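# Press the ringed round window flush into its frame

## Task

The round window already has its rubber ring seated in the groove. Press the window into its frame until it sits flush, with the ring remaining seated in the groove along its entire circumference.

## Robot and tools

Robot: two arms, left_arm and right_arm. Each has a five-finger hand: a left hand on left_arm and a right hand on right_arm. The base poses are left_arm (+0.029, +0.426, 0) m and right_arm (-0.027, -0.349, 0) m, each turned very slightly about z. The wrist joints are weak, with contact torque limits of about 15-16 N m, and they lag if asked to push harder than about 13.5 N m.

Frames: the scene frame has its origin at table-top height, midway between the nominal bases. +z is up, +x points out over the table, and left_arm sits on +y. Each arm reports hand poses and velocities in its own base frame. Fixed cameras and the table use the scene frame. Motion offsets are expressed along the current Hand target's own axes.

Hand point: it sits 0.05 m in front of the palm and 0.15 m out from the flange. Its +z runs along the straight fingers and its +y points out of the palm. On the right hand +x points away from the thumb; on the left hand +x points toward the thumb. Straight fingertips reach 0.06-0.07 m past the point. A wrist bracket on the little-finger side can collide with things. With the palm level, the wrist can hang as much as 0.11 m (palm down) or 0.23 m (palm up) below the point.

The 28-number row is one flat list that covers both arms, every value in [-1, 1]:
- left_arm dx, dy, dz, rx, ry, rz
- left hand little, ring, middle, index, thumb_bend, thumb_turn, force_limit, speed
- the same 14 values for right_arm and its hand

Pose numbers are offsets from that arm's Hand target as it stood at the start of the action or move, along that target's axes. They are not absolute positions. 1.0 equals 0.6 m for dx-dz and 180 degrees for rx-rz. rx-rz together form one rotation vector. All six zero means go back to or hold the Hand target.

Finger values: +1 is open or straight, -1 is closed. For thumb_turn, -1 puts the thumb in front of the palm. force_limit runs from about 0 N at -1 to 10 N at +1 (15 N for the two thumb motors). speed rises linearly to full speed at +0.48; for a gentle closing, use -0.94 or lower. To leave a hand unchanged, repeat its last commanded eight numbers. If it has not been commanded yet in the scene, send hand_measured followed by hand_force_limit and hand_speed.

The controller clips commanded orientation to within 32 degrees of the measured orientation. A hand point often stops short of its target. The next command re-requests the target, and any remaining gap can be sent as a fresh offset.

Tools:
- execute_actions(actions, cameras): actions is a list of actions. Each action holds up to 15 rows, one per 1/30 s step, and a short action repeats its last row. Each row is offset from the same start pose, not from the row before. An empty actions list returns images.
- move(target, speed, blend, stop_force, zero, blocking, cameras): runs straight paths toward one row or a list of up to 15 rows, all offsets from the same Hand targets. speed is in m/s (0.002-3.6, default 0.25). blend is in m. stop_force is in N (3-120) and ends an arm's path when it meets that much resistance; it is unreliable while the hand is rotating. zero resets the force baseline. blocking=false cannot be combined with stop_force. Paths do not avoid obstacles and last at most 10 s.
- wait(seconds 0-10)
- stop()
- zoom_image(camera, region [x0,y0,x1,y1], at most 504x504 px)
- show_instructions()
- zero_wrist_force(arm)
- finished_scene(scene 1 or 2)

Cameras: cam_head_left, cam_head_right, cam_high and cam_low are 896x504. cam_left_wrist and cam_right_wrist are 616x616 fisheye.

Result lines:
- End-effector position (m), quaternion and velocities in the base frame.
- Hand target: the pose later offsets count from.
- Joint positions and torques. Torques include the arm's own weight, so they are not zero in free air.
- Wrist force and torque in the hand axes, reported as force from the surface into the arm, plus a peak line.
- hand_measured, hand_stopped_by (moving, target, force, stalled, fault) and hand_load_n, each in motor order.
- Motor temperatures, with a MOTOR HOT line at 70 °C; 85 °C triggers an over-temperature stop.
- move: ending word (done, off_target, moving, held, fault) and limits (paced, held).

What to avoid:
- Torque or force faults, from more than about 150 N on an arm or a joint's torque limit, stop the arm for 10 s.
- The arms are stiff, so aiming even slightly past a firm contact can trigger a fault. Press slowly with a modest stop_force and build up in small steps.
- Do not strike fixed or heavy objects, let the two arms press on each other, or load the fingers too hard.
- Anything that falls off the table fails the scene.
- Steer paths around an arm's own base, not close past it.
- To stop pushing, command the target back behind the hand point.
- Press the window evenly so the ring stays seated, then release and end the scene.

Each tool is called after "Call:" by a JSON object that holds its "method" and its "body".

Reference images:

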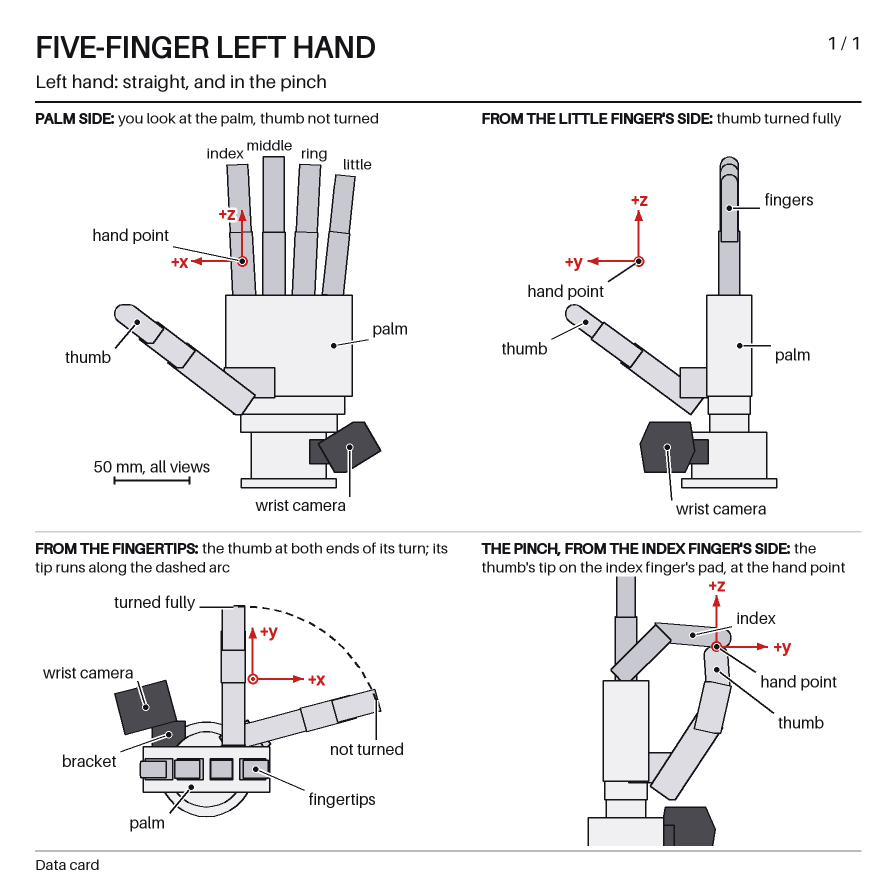

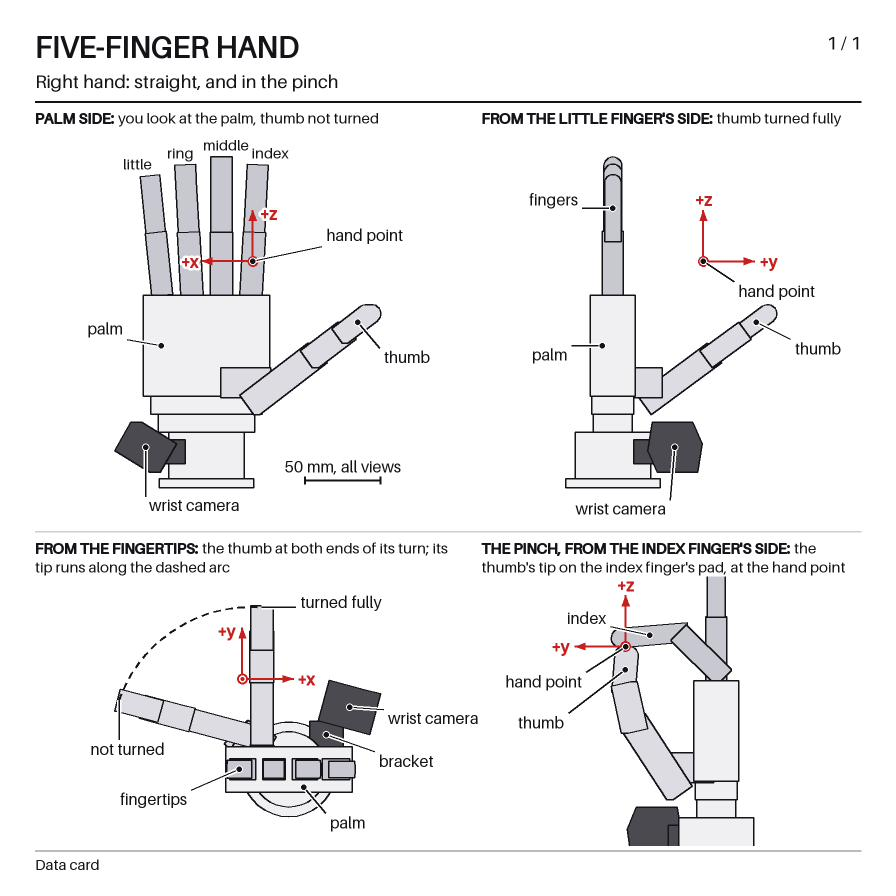

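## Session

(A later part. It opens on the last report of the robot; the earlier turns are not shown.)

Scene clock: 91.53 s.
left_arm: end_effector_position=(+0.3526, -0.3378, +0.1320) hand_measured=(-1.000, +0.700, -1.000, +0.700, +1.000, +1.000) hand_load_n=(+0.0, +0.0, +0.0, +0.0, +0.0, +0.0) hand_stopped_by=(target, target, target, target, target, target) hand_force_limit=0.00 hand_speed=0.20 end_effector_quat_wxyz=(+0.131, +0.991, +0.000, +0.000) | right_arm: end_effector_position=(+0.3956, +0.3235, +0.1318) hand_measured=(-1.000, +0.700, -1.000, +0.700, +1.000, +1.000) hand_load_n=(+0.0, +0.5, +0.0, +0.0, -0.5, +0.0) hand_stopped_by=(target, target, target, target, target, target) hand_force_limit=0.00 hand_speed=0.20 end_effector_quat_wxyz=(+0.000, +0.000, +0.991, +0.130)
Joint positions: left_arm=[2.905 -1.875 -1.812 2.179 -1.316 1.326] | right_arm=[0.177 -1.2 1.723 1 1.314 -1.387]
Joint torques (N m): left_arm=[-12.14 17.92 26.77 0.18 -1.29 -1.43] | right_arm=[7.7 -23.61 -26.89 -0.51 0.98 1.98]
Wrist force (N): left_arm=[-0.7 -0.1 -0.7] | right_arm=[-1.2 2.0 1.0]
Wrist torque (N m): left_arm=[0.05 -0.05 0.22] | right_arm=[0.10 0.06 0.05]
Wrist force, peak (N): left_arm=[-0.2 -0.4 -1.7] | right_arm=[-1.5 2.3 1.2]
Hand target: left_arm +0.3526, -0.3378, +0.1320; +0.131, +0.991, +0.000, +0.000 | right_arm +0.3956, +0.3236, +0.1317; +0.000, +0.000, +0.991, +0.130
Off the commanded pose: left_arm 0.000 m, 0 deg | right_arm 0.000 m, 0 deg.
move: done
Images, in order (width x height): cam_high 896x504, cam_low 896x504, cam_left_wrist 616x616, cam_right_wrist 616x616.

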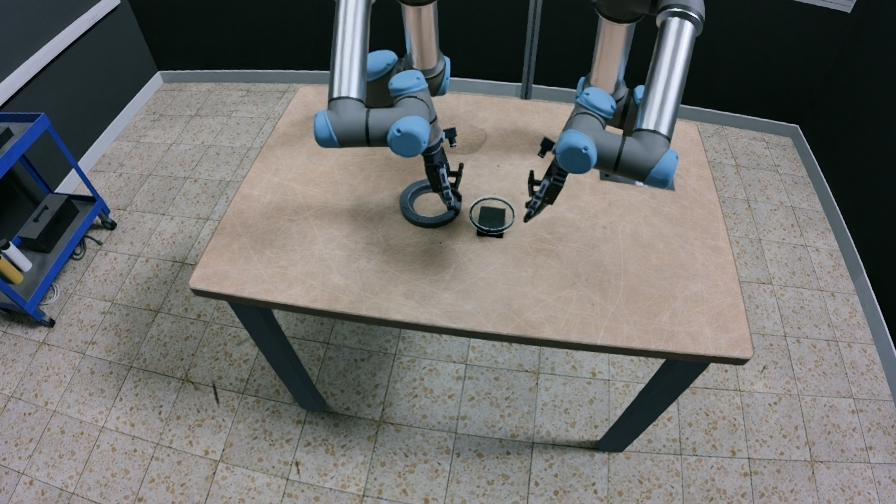

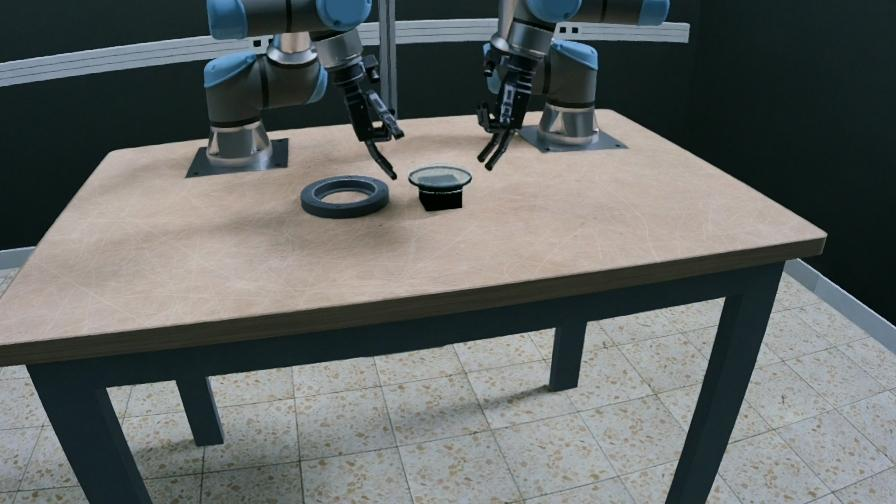

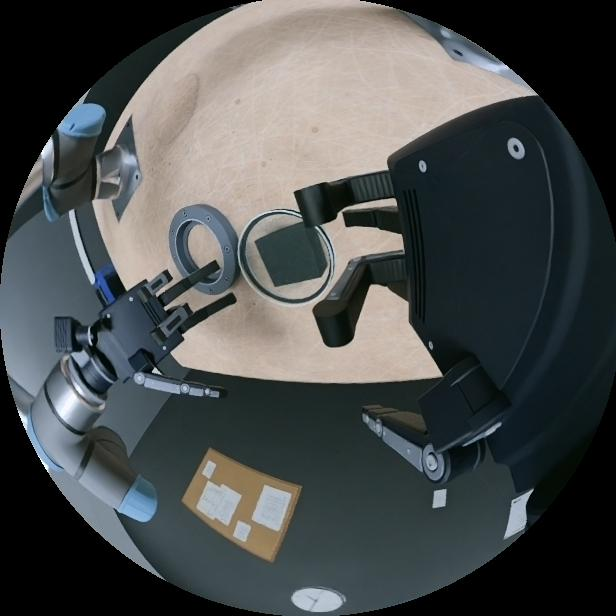

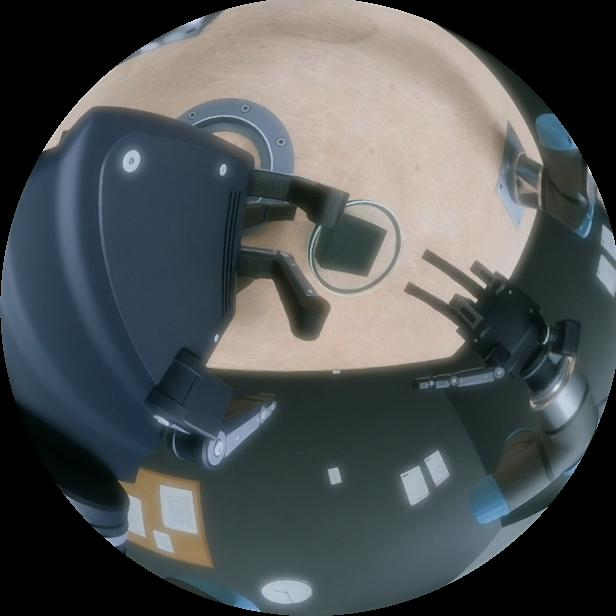

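Call:
{"method": "move", "body": {"target": [0,0.0235,0.0374,0,0,0,-1,0.7,-1,0.7,1,1,0,0.2, 0,0.0292,0.0389,0,0,0,-1,0.7,-1,0.7,1,1,0,0.2], "speed": 0.06, "cameras": ["cam_high","cam_low","cam_left_wrist","cam_right_wrist"]}}

Call:
{"method": "zoom_image", "body": {"camera": "cam_high", "region": [440, 170, 550, 250]}}

Call:
{"method": "zoom_image", "body": {"camera": "cam_low", "region": [370, 130, 510, 220]}}

Call:
{"method": "zoom_image", "body": {"camera": "cam_right_wrist", "region": [240, 150, 440, 350]}}

Call:
{"method": "zoom_image", "body": {"camera": "cam_left_wrist", "region": [200, 150, 400, 350]}}

Scene clock: 110.10 s.
left_arm: end_effector_position=(+0.3526, -0.3572, +0.1140) hand_measured=(-1.000, +0.700, -1.000, +0.700, +1.000, +1.000) hand_load_n=(+0.0, +0.0, +0.0, +0.0, +0.0, +0.0) hand_stopped_by=(target, target, target, target, target, target) hand_force_limit=0.00 hand_speed=0.20 end_effector_quat_wxyz=(+0.131, +0.991, +0.000, +0.000) | right_arm: end_effector_position=(+0.3956, +0.3465, +0.1137) hand_measured=(-1.000, +0.700, -1.000, +0.700, +1.000, +1.000) hand_load_n=(+0.0, +0.0, +0.0, +0.0, +0.0, +0.5) hand_stopped_by=(target, target, target, target, target, target) hand_force_limit=0.00 hand_speed=0.20 end_effector_quat_wxyz=(+0.000, +0.000, +0.991, +0.130)
Joint positions: left_arm=[2.854 -1.921 -1.798 2.224 -1.32 1.273] | right_arm=[0.233 -1.155 1.705 0.958 1.317 -1.33]
Joint torques (N m): left_arm=[-11.5 18.66 25.81 0.16 -1.52 -1.21] | right_arm=[8.12 -24.84 -29.1 -0.79 0.89 2.46]
Wrist force (N): left_arm=[-0.4 0.3 -0.8] | right_arm=[-1.4 2.3 1.1]
Wrist torque (N m): left_arm=[0.12 -0.09 0.21] | right_arm=[0.13 0.09 0.02]
Wrist force, peak (N): left_arm=[-0.6 -0.2 -1.2] | right_arm=[-1.5 2.4 1.3]
Hand target: left_arm +0.3526, -0.3573, +0.1139; +0.131, +0.991, +0.000, +0.000 | right_arm +0.3956, +0.3465, +0.1137; +0.000, +0.000, +0.991, +0.130
Off the commanded pose: left_arm 0.000 m, 0 deg | right_arm 0.000 m, 0 deg.
move: done
Images, in order (width x height): cam_high 896x504, cam_low 896x504, cam_left_wrist 616x616, cam_right_wrist 616x616.

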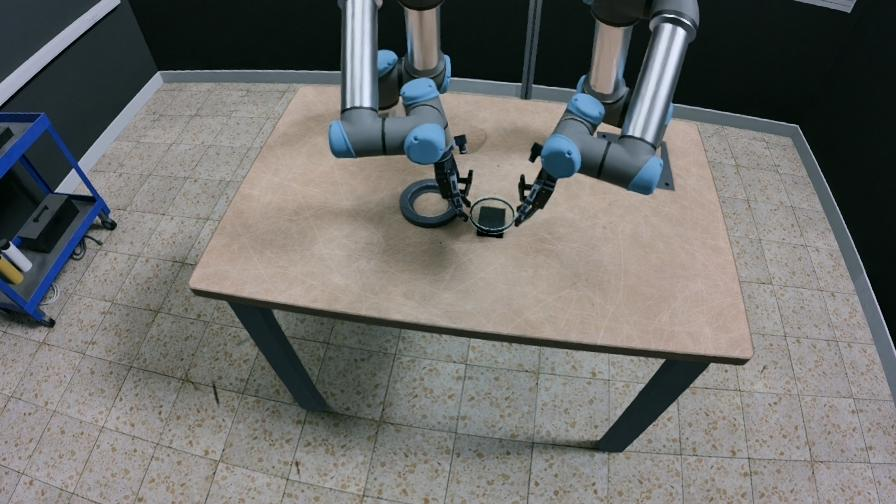

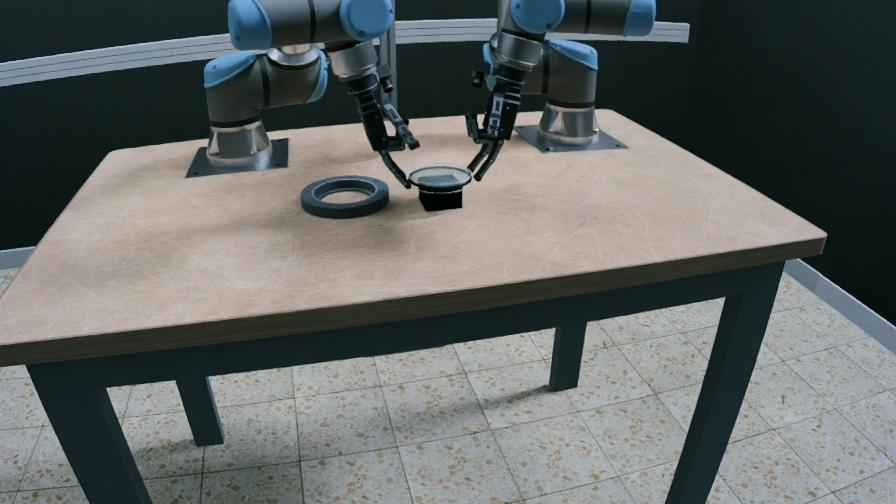

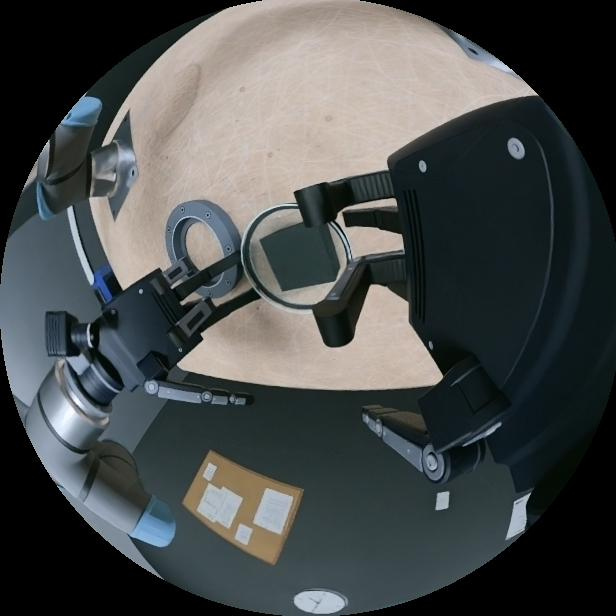

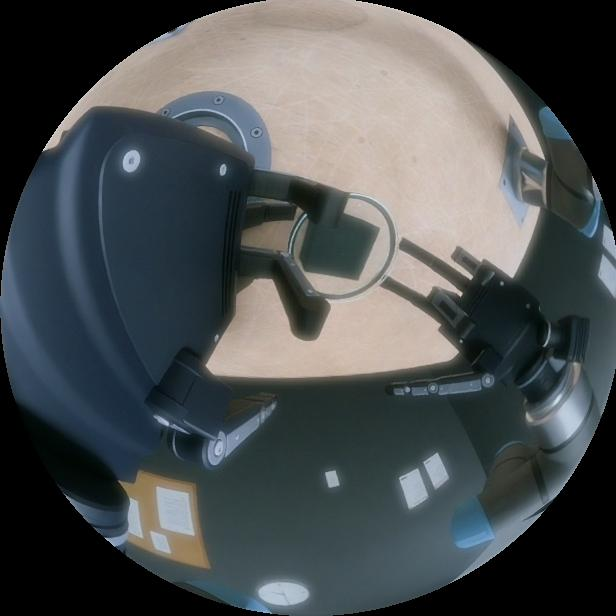

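Scaled by 4.582 from the camera's 896x504 image, which has a finer 1280x720 frame.

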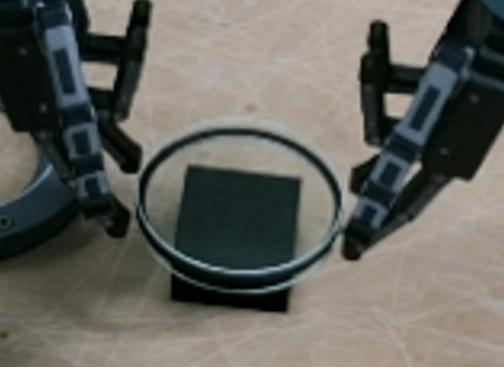

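Scaled by 3.600 from the camera's 896x504 image, which has a finer 1280x720 frame.

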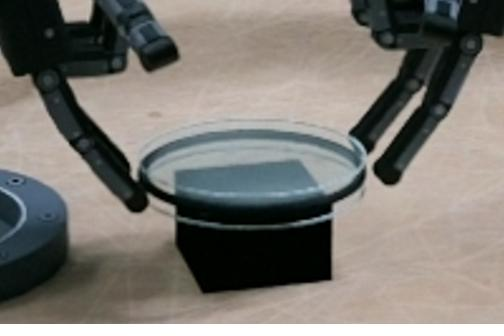

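Scaled by 2.520 from the camera's 616x616 image, which has a finer 880x880 frame.

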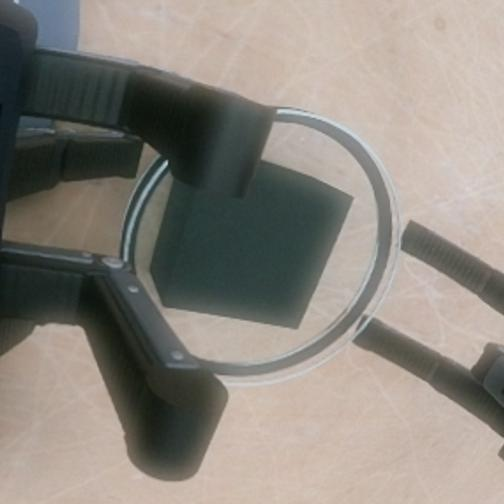

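Scaled by 2.520 from the camera's 616x616 image, which has a finer 880x880 frame.

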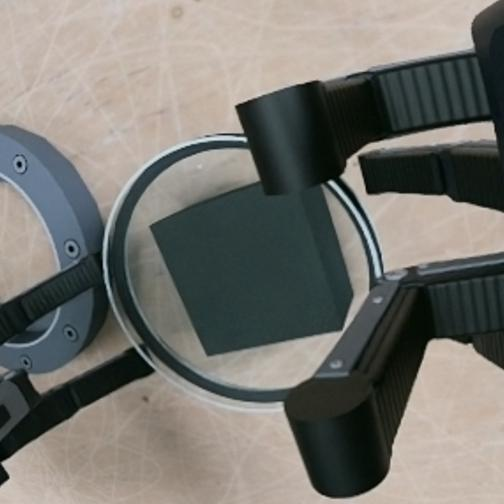

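Call:
{"method": "move", "body": {"target": [-0.0083,0.0074,0.0046,0,0,0,-1,0.7,-1,0.7,1,1,0,0.2, 0.0083,0.0033,0.0035,0,0,0,-1,0.7,-1,0.7,1,1,0,0.2], "speed": 0.03, "cameras": ["cam_high","cam_low"]}}

Call:
{"method": "zoom_image", "body": {"camera": "cam_high", "region": [440, 170, 550, 250]}}

Call:
{"method": "zoom_image", "body": {"camera": "cam_low", "region": [370, 130, 510, 220]}}

Scene clock: 124.17 s.
left_arm: end_effector_position=(+0.3477, -0.3622, +0.1124) hand_measured=(-1.000, +0.700, -1.000, +0.700, +1.000, +1.000) hand_load_n=(+0.0, +0.0, +0.5, +3.0, +0.0, +0.0) hand_stopped_by=(target, target, target, target, target, target) hand_force_limit=0.00 hand_speed=0.20 end_effector_quat_wxyz=(+0.131, +0.991, +0.000, +0.000) | right_arm: end_effector_position=(+0.3907, +0.3490, +0.1122) hand_measured=(-1.000, +0.700, -1.000, +0.700, +1.000, +1.000) hand_load_n=(+0.0, +1.5, +0.0, +2.5, +0.0, +0.0) hand_stopped_by=(target, target, target, target, target, target) hand_force_limit=0.00 hand_speed=0.20 end_effector_quat_wxyz=(+0.000, +0.000, +0.991, +0.130)
Joint positions: left_arm=[2.837 -1.92 -1.802 2.232 -1.321 1.256] | right_arm=[0.242 -1.159 1.716 0.949 1.318 -1.32]
Joint torques (N m): left_arm=[-12.87 46.81 5.11 0.49 -0.33 -1.11] | right_arm=[10.19 -46.26 -2.7 -0.75 -0.02 1.94]
Wrist force (N): left_arm=[0.1 -3.9 -2.4] | right_arm=[-1.2 -2.1 0.1]
Wrist torque (N m): left_arm=[0.27 -0.04 0.26] | right_arm=[0.26 0.12 -0.04]
Wrist force, peak (N): left_arm=[-0.3 -5.0 -2.9] | right_arm=[-1.6 -3.0 0.3]
Hand target: left_arm +0.3476, -0.3623, +0.1124; +0.131, +0.991, +0.000, +0.000 | right_arm +0.3906, +0.3490, +0.1121; +0.000, +0.000, +0.991, +0.130
Off the commanded pose: left_arm 0.000 m, 0 deg | right_arm 0.000 m, 0 deg.
move: done
Images, in order (width x height): cam_high 896x504, cam_low 896x504.

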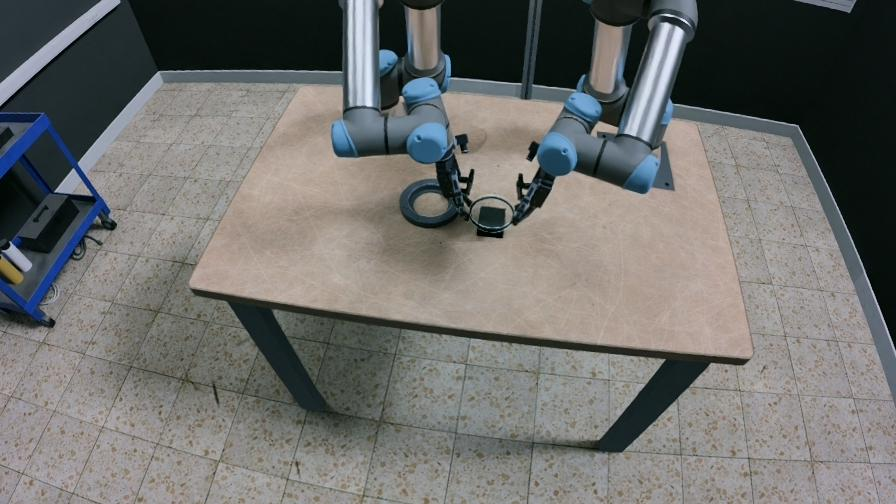

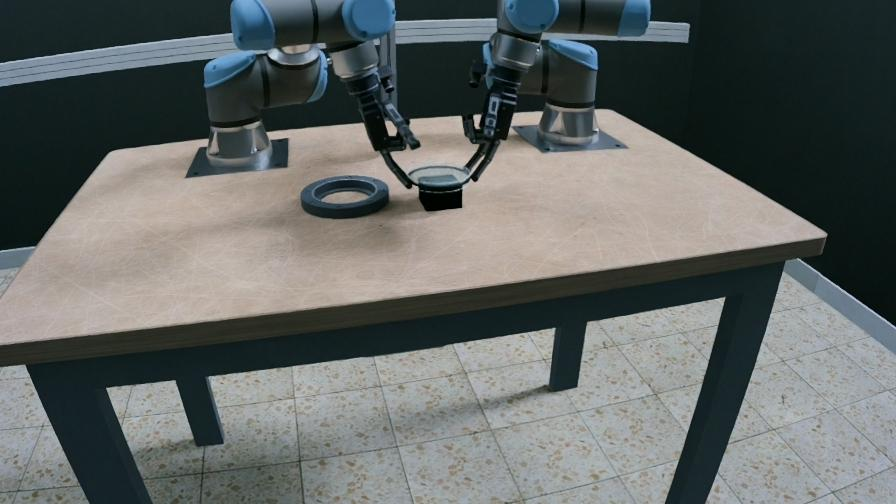

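Scaled by 4.582 from the camera's 896x504 image, which has a finer 1280x720 frame.

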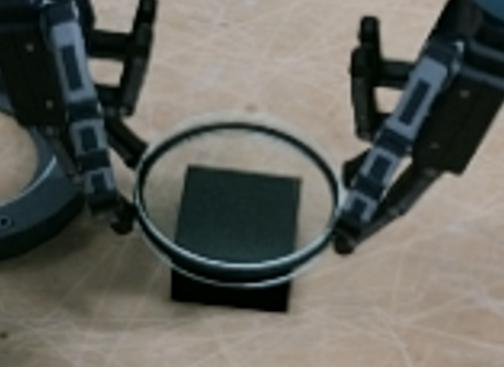

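Scaled by 3.600 from the camera's 896x504 image, which has a finer 1280x720 frame.

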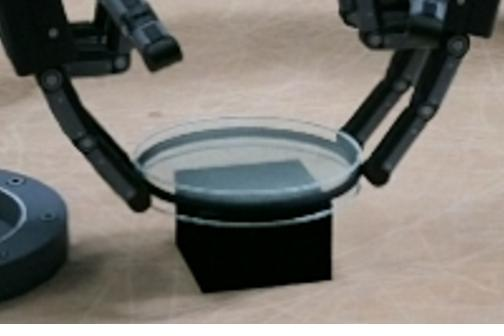

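Call:
{"method": "move", "body": {"target": [0,0,0,0,0,0,-1,0.5,-1,0.5,1,1,0,-0.94, 0,0,0,0,0,0,-1,0.5,-1,0.5,1,1,0,-0.94], "cameras": ["cam_high","cam_low"]}}

Call:
{"method": "zoom_image", "body": {"camera": "cam_high", "region": [440, 170, 550, 250]}}

Call:
{"method": "zoom_image", "body": {"camera": "cam_low", "region": [370, 130, 510, 220]}}

Scene clock: 126.47 s.
left_arm: end_effector_position=(+0.3476, -0.3623, +0.1124) hand_measured=(-1.000, +0.658, -1.000, +0.690, +1.000, +1.000) hand_load_n=(+0.0, +5.5, +0.0, +5.0, +0.0, +0.0) hand_stopped_by=(target, force, target, force, target, target) hand_force_limit=0.00 hand_speed=-0.94 end_effector_quat_wxyz=(+0.131, +0.991, +0.000, +0.000) | right_arm: end_effector_position=(+0.3906, +0.3490, +0.1121) hand_measured=(-1.000, +0.662, -1.000, +0.668, +1.000, +1.000) hand_load_n=(+0.0, +5.0, +0.0, +5.0, +0.0, +0.0) hand_stopped_by=(target, force, target, force, target, target) hand_force_limit=0.00 hand_speed=-0.94 end_effector_quat_wxyz=(+0.000, +0.000, +0.991, +0.130)
Joint positions: left_arm=[2.837 -1.92 -1.802 2.232 -1.321 1.256] | right_arm=[0.242 -1.159 1.716 0.949 1.318 -1.32]
Joint torques (N m): left_arm=[-14.84 46.29 8.96 0.4 1.84 -0.63] | right_arm=[9.66 -46.47 -4.9 -0.95 -1.79 1.83]
Wrist force (N): left_arm=[-1.2 -12.7 -2.9] | right_arm=[-1.7 -10.8 -1.1]
Wrist torque (N m): left_arm=[0.48 -0.11 0.47] | right_arm=[0.49 0.07 -0.25]
Wrist force, peak (N): left_arm=[-1.0 -13.0 -4.0] | right_arm=[-2.0 -10.8 -0.9]
Hand target: left_arm +0.3476, -0.3623, +0.1124; +0.131, +0.991, +0.000, +0.000 | right_arm +0.3906, +0.3490, +0.1121; +0.000, +0.000, +0.991, +0.130
Off the commanded pose: left_arm 0.000 m, 0 deg | right_arm 0.000 m, 0 deg.
move: done
Images, in order (width x height): cam_high 896x504, cam_low 896x504.

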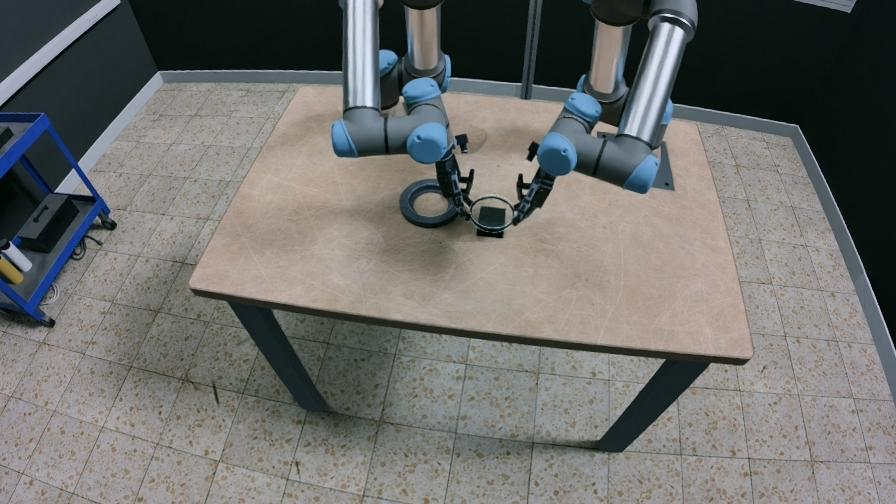

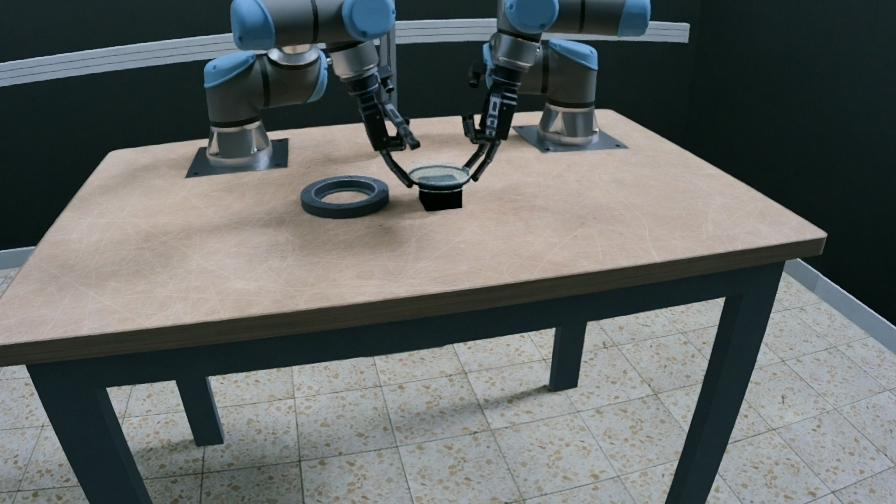

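Scaled by 4.582 from the camera's 896x504 image, which has a finer 1280x720 frame.

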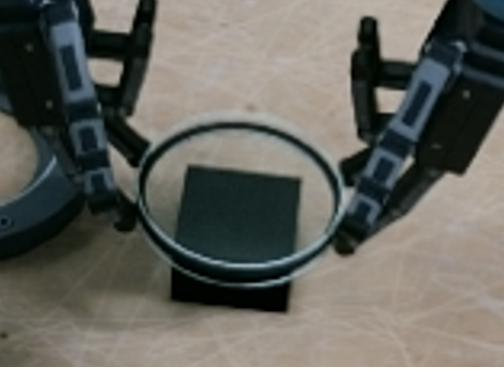

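Scaled by 3.600 from the camera's 896x504 image, which has a finer 1280x720 frame.

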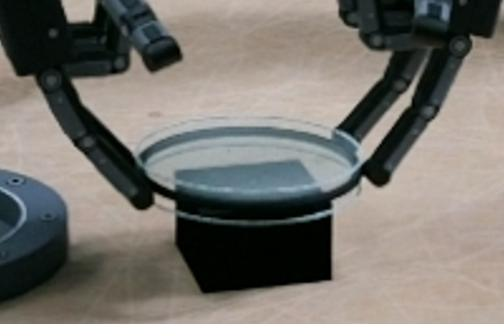

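Call:
{"method": "move", "body": {"target": [0,0.0129,-0.0483,0,0,0,-1,0.5,-1,0.5,1,1,0,-0.94, 0,0.0129,-0.0483,0,0,0,-1,0.5,-1,0.5,1,1,0,-0.94], "speed": 0.03, "cameras": ["cam_high","cam_low"]}}

Call:
{"method": "zoom_image", "body": {"camera": "cam_high", "region": [440, 170, 550, 250]}}

Call:
{"method": "zoom_image", "body": {"camera": "cam_low", "region": [370, 120, 510, 220]}}

Scene clock: 130.30 s.
left_arm: end_effector_position=(+0.3476, -0.3623, +0.1424) hand_measured=(-1.000, +0.658, -1.000, +0.690, +1.000, +1.000) hand_load_n=(+0.0, +4.0, +0.0, +6.0, +0.0, +0.0) hand_stopped_by=(target, force, target, force, target, target) hand_force_limit=0.00 hand_speed=-0.94 end_effector_quat_wxyz=(+0.131, +0.991, +0.000, +0.000) | right_arm: end_effector_position=(+0.3906, +0.3490, +0.1421) hand_measured=(-1.000, +0.662, -1.000, +0.668, +1.000, +1.000) hand_load_n=(+0.0, +4.5, +0.0, +4.5, +0.0, +0.0) hand_stopped_by=(target, force, target, force, target, target) hand_force_limit=0.00 hand_speed=-0.94 end_effector_quat_wxyz=(+0.000, +0.000, +0.991, +0.130)
Joint positions: left_arm=[2.837 -1.883 -1.766 2.158 -1.321 1.256] | right_arm=[0.242 -1.195 1.68 1.02 1.317 -1.32]
Joint torques (N m): left_arm=[0.71 47 30.4 -3.42 5.88 1.99] | right_arm=[10.04 -44.57 -31.17 5.09 -4.56 1.49]
Wrist force (N): left_arm=[-0.5 -11.7 -1.6] | right_arm=[-1.3 -9.2 -0.5]
Wrist torque (N m): left_arm=[0.39 -0.10 0.44] | right_arm=[0.46 0.11 -0.22]
Wrist force, peak (N): left_arm=[-1.1 -13.1 -3.8] | right_arm=[-2.1 -11.1 -1.2]
Hand target: left_arm +0.3476, -0.3623, +0.1424; +0.131, +0.991, +0.000, +0.000 | right_arm +0.3906, +0.3490, +0.1421; +0.000, +0.000, +0.991, +0.130
Off the commanded pose: left_arm 0.000 m, 0 deg | right_arm 0.000 m, 0 deg.
move: done
Images, in order (width x height): cam_high 896x504, cam_low 896x504.

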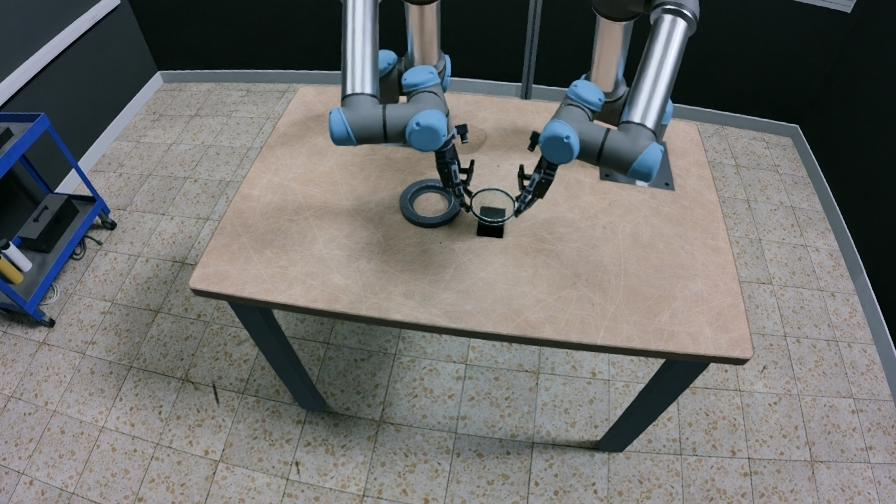

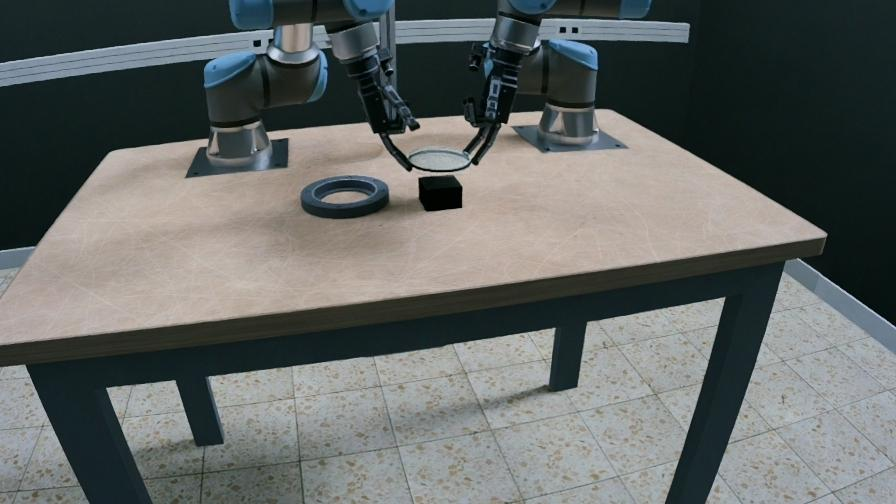

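Scaled by 4.582 from the camera's 896x504 image, which has a finer 1280x720 frame.

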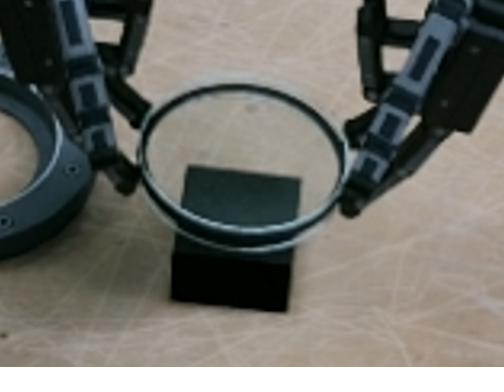

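Scaled by 3.600 from the camera's 896x504 image, which has a finer 1280x720 frame.

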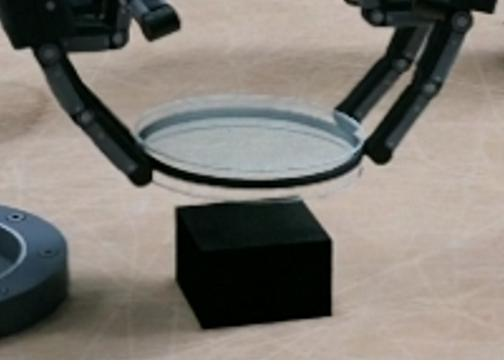

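Call:
{"method": "zoom_image", "body": {"camera": "cam_low", "region": [295, 165, 405, 225]}}

Call:
{"method": "zoom_image", "body": {"camera": "cam_high", "region": [390, 165, 480, 240]}}

Scaled by 4.582 from the camera's 896x504 image, which has a finer 1280x720 frame.

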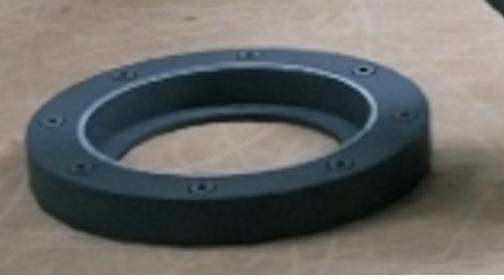

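Scaled by 5.600 from the camera's 896x504 image, which has a finer 1280x720 frame.

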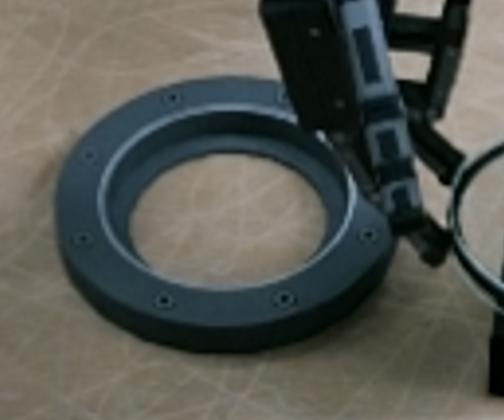

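Call:
{"method": "move", "body": {"target": [-0.0263,0.0890,0.0238,0,0,0,-1,0.5,-1,0.5,1,1,0,-0.94, 0.0256,-0.0892,-0.0239,0,0,0,-1,0.5,-1,0.5,1,1,0,-0.94], "speed": 0.05}}

Scene clock: 147.20 s.
left_arm: end_effector_position=(+0.3319, -0.4175, +0.1425) hand_measured=(-1.000, +0.658, -1.000, +0.690, +1.000, +1.000) hand_load_n=(+0.0, +4.0, +0.0, +6.0, +0.0, +0.0) hand_stopped_by=(target, force, target, force, target, target) hand_force_limit=0.00 hand_speed=-0.94 end_effector_quat_wxyz=(+0.131, +0.991, +0.000, +0.000) | right_arm: end_effector_position=(+0.3753, +0.2936, +0.1422) hand_measured=(-1.000, +0.662, -1.000, +0.668, +1.000, +1.000) hand_load_n=(+0.0, +6.5, +0.0, +4.0, +0.0, +0.0) hand_stopped_by=(target, force, target, force, target, target) hand_force_limit=0.00 hand_speed=-0.94 end_effector_quat_wxyz=(+0.000, +0.000, +0.991, +0.130)
Joint positions: left_arm=[2.689 -1.932 -1.687 2.165 -1.336 1.105] | right_arm=[0.106 -1.28 1.81 1.011 1.311 -1.461]
Joint torques (N m): left_arm=[-15.41 21.74 26.64 -2.65 0.43 -1.18] | right_arm=[-5.12 -41.04 -4.11 -0.79 -5.43 -1.55]
Wrist force (N): left_arm=[0.3 -11.9 -1.9] | right_arm=[-1.3 -10.1 -0.4]
Wrist torque (N m): left_arm=[0.40 -0.16 0.50] | right_arm=[0.35 0.13 -0.15]
Wrist force, peak (N): left_arm=[0.0 -12.2 -2.5] | right_arm=[-1.3 -10.1 -0.4]
Hand target: left_arm +0.3318, -0.4175, +0.1425; +0.131, +0.991, +0.000, +0.000 | right_arm +0.3753, +0.2936, +0.1422; +0.000, +0.000, +0.991, +0.130
Off the commanded pose: left_arm 0.000 m, 0 deg | right_arm 0.000 m, 0 deg.
move: done

Call:
{"method": "move", "body": {"target": [-0.0527,0.1779,0.0477,0,0,0,-1,0.5,-1,0.5,1,1,0,-0.94, 0.0511,-0.1784,-0.0478,0,0,0,-1,0.5,-1,0.5,1,1,0,-0.94], "speed": 0.05, "cameras": ["all"]}}

Call:
{"method": "zoom_image", "body": {"camera": "cam_high", "region": [380, 150, 490, 240]}}

Call:
{"method": "zoom_image", "body": {"camera": "cam_low", "region": [280, 120, 420, 230]}}

Call:
{"method": "zoom_image", "body": {"camera": "cam_head_left", "region": [500, 330, 590, 420]}}

Call:
{"method": "zoom_image", "body": {"camera": "cam_left_wrist", "region": [200, 150, 400, 350]}}

Call:
{"method": "zoom_image", "body": {"camera": "cam_right_wrist", "region": [240, 150, 440, 350]}}

Scene clock: 153.27 s.
left_arm: end_effector_position=(+0.3002, -0.5280, +0.1425) hand_measured=(-1.000, +0.658, -1.000, +0.690, +1.000, +1.000) hand_load_n=(+0.0, +4.5, +0.0, +6.5, +0.0, +0.0) hand_stopped_by=(target, force, target, force, target, target) hand_force_limit=0.00 hand_speed=-0.94 end_effector_quat_wxyz=(+0.131, +0.991, +0.000, +0.000) | right_arm: end_effector_position=(+0.3446, +0.1828, +0.1422) hand_measured=(-1.000, +0.662, -1.000, +0.668, +1.000, +1.000) hand_load_n=(+0.0, +6.0, +0.0, +5.0, -0.5, +0.0) hand_stopped_by=(target, force, target, force, target, target) hand_force_limit=0.00 hand_speed=-0.94 end_effector_quat_wxyz=(+0.000, +0.000, +0.991, +0.130)
Joint positions: left_arm=[2.435 -2.07 -1.463 2.135 -1.373 0.847] | right_arm=[-0.242 -1.417 2.013 1.037 1.317 -1.821]
Joint torques (N m): left_arm=[-14.04 28.23 31.05 -1.21 0.28 -1.31] | right_arm=[-5.91 -33.92 -1.29 7.08 -1.15 -1.76]
Wrist force (N): left_arm=[-0.4 -13.6 -2.1] | right_arm=[-1.6 -11.2 -0.5]
Wrist torque (N m): left_arm=[0.42 -0.13 0.51] | right_arm=[0.49 0.14 -0.12]
Wrist force, peak (N): left_arm=[-0.5 -14.5 -3.1] | right_arm=[-1.4 -12.0 -1.0]
Hand target: left_arm +0.3002, -0.5280, +0.1424; +0.131, +0.991, +0.000, +0.000 | right_arm +0.3446, +0.1827, +0.1422; +0.000, +0.000, +0.991, +0.130
Off the commanded pose: left_arm 0.000 m, 0 deg | right_arm 0.000 m, 0 deg.
move: done

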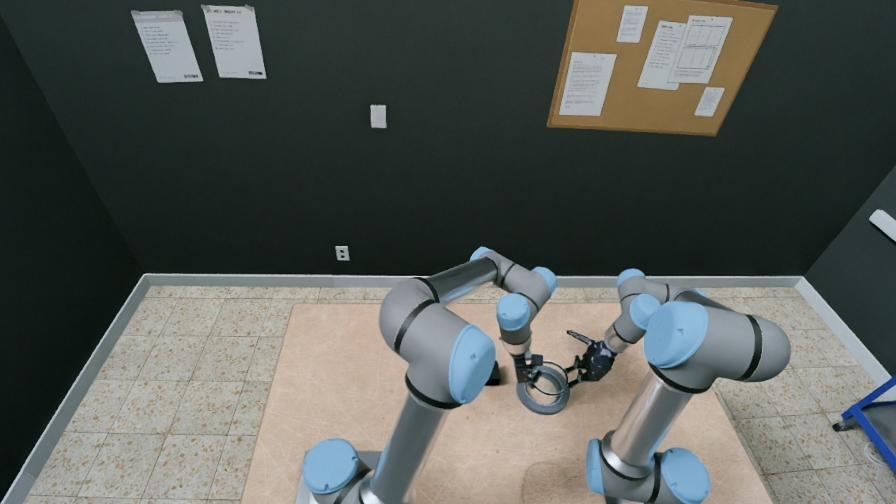

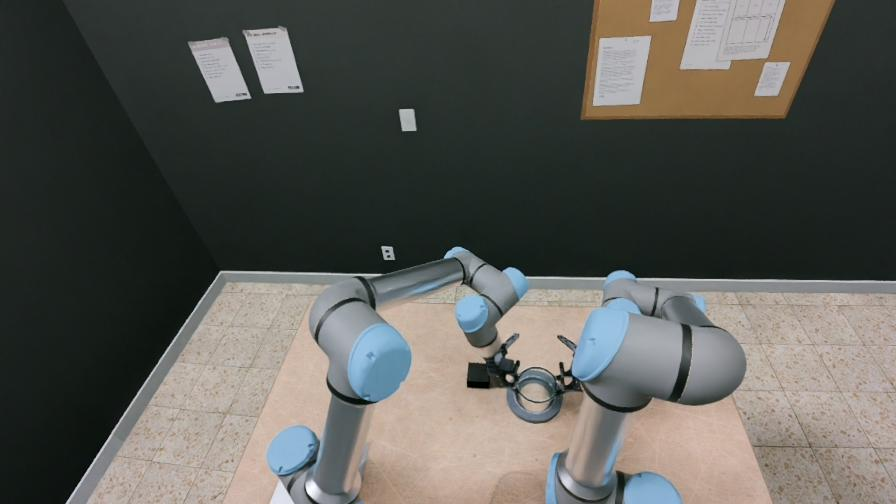

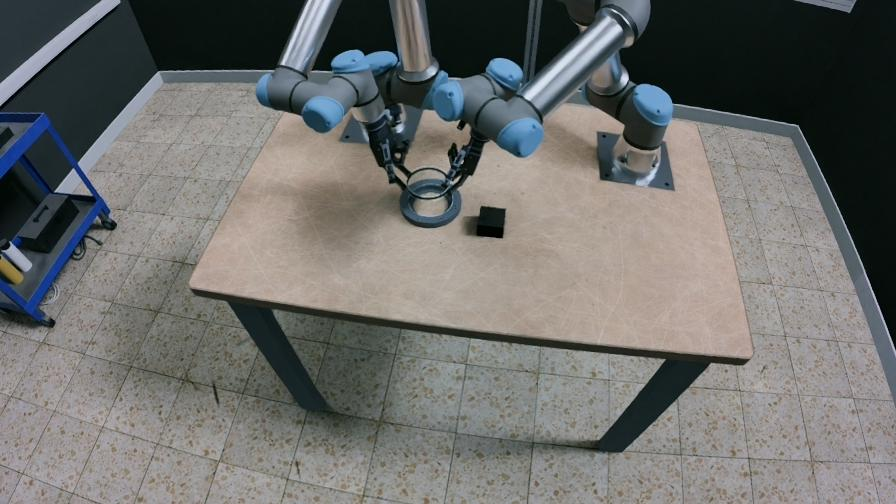

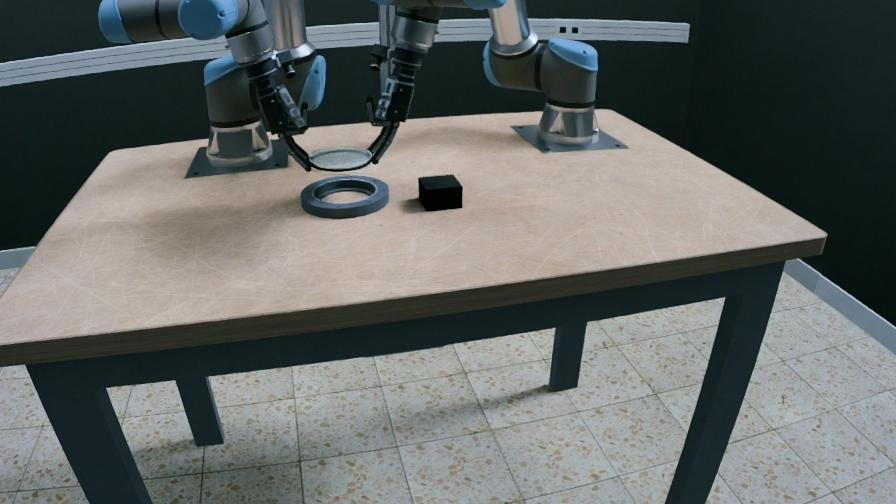

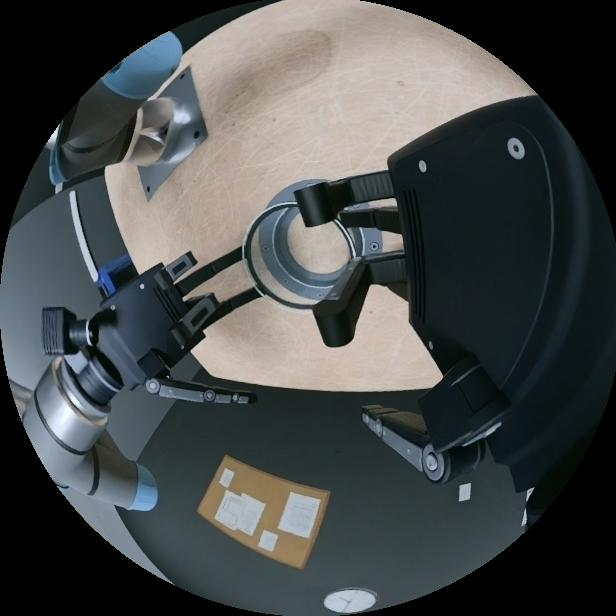

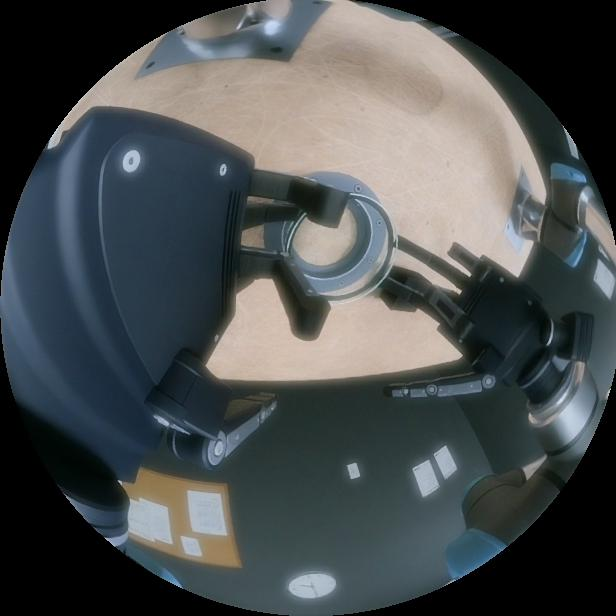

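Scaled by 4.582 from the camera's 896x504 image, which has a finer 1280x720 frame.

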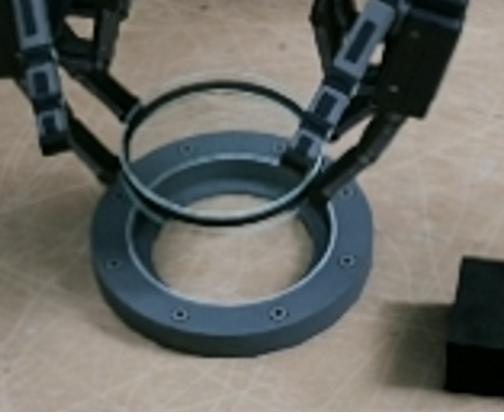

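Scaled by 3.600 from the camera's 896x504 image, which has a finer 1280x720 frame.

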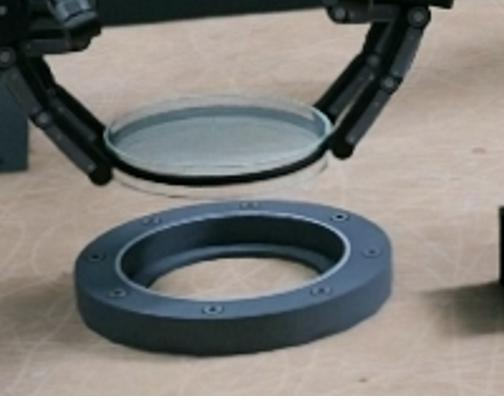

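Scaled by 5.600 from the camera's 896x504 image, which has a finer 1280x720 frame.

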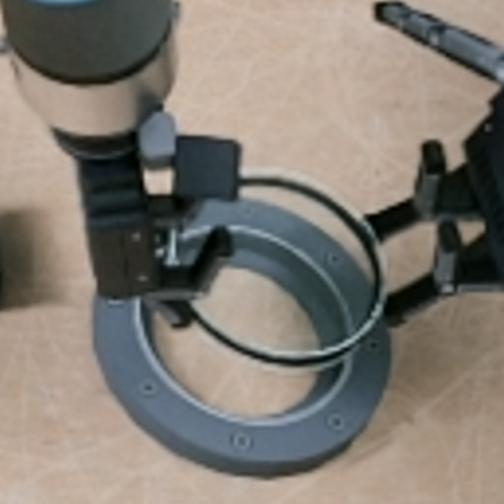

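Scaled by 2.520 from the camera's 616x616 image, which has a finer 880x880 frame.

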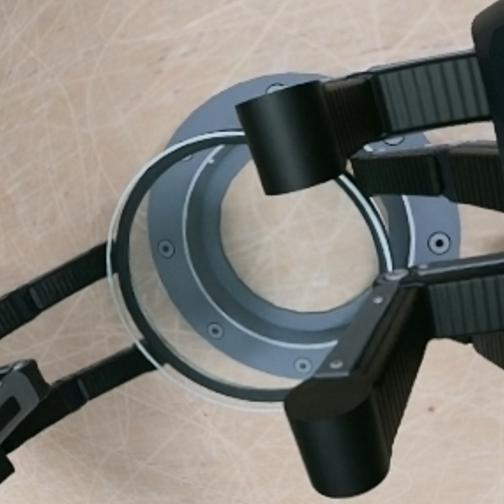

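Scaled by 2.520 from the camera's 616x616 image, which has a finer 880x880 frame.

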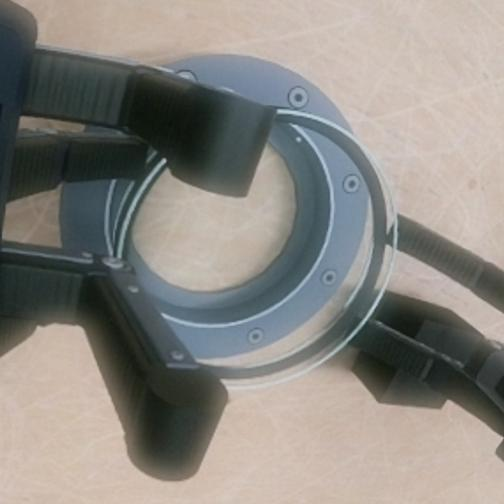

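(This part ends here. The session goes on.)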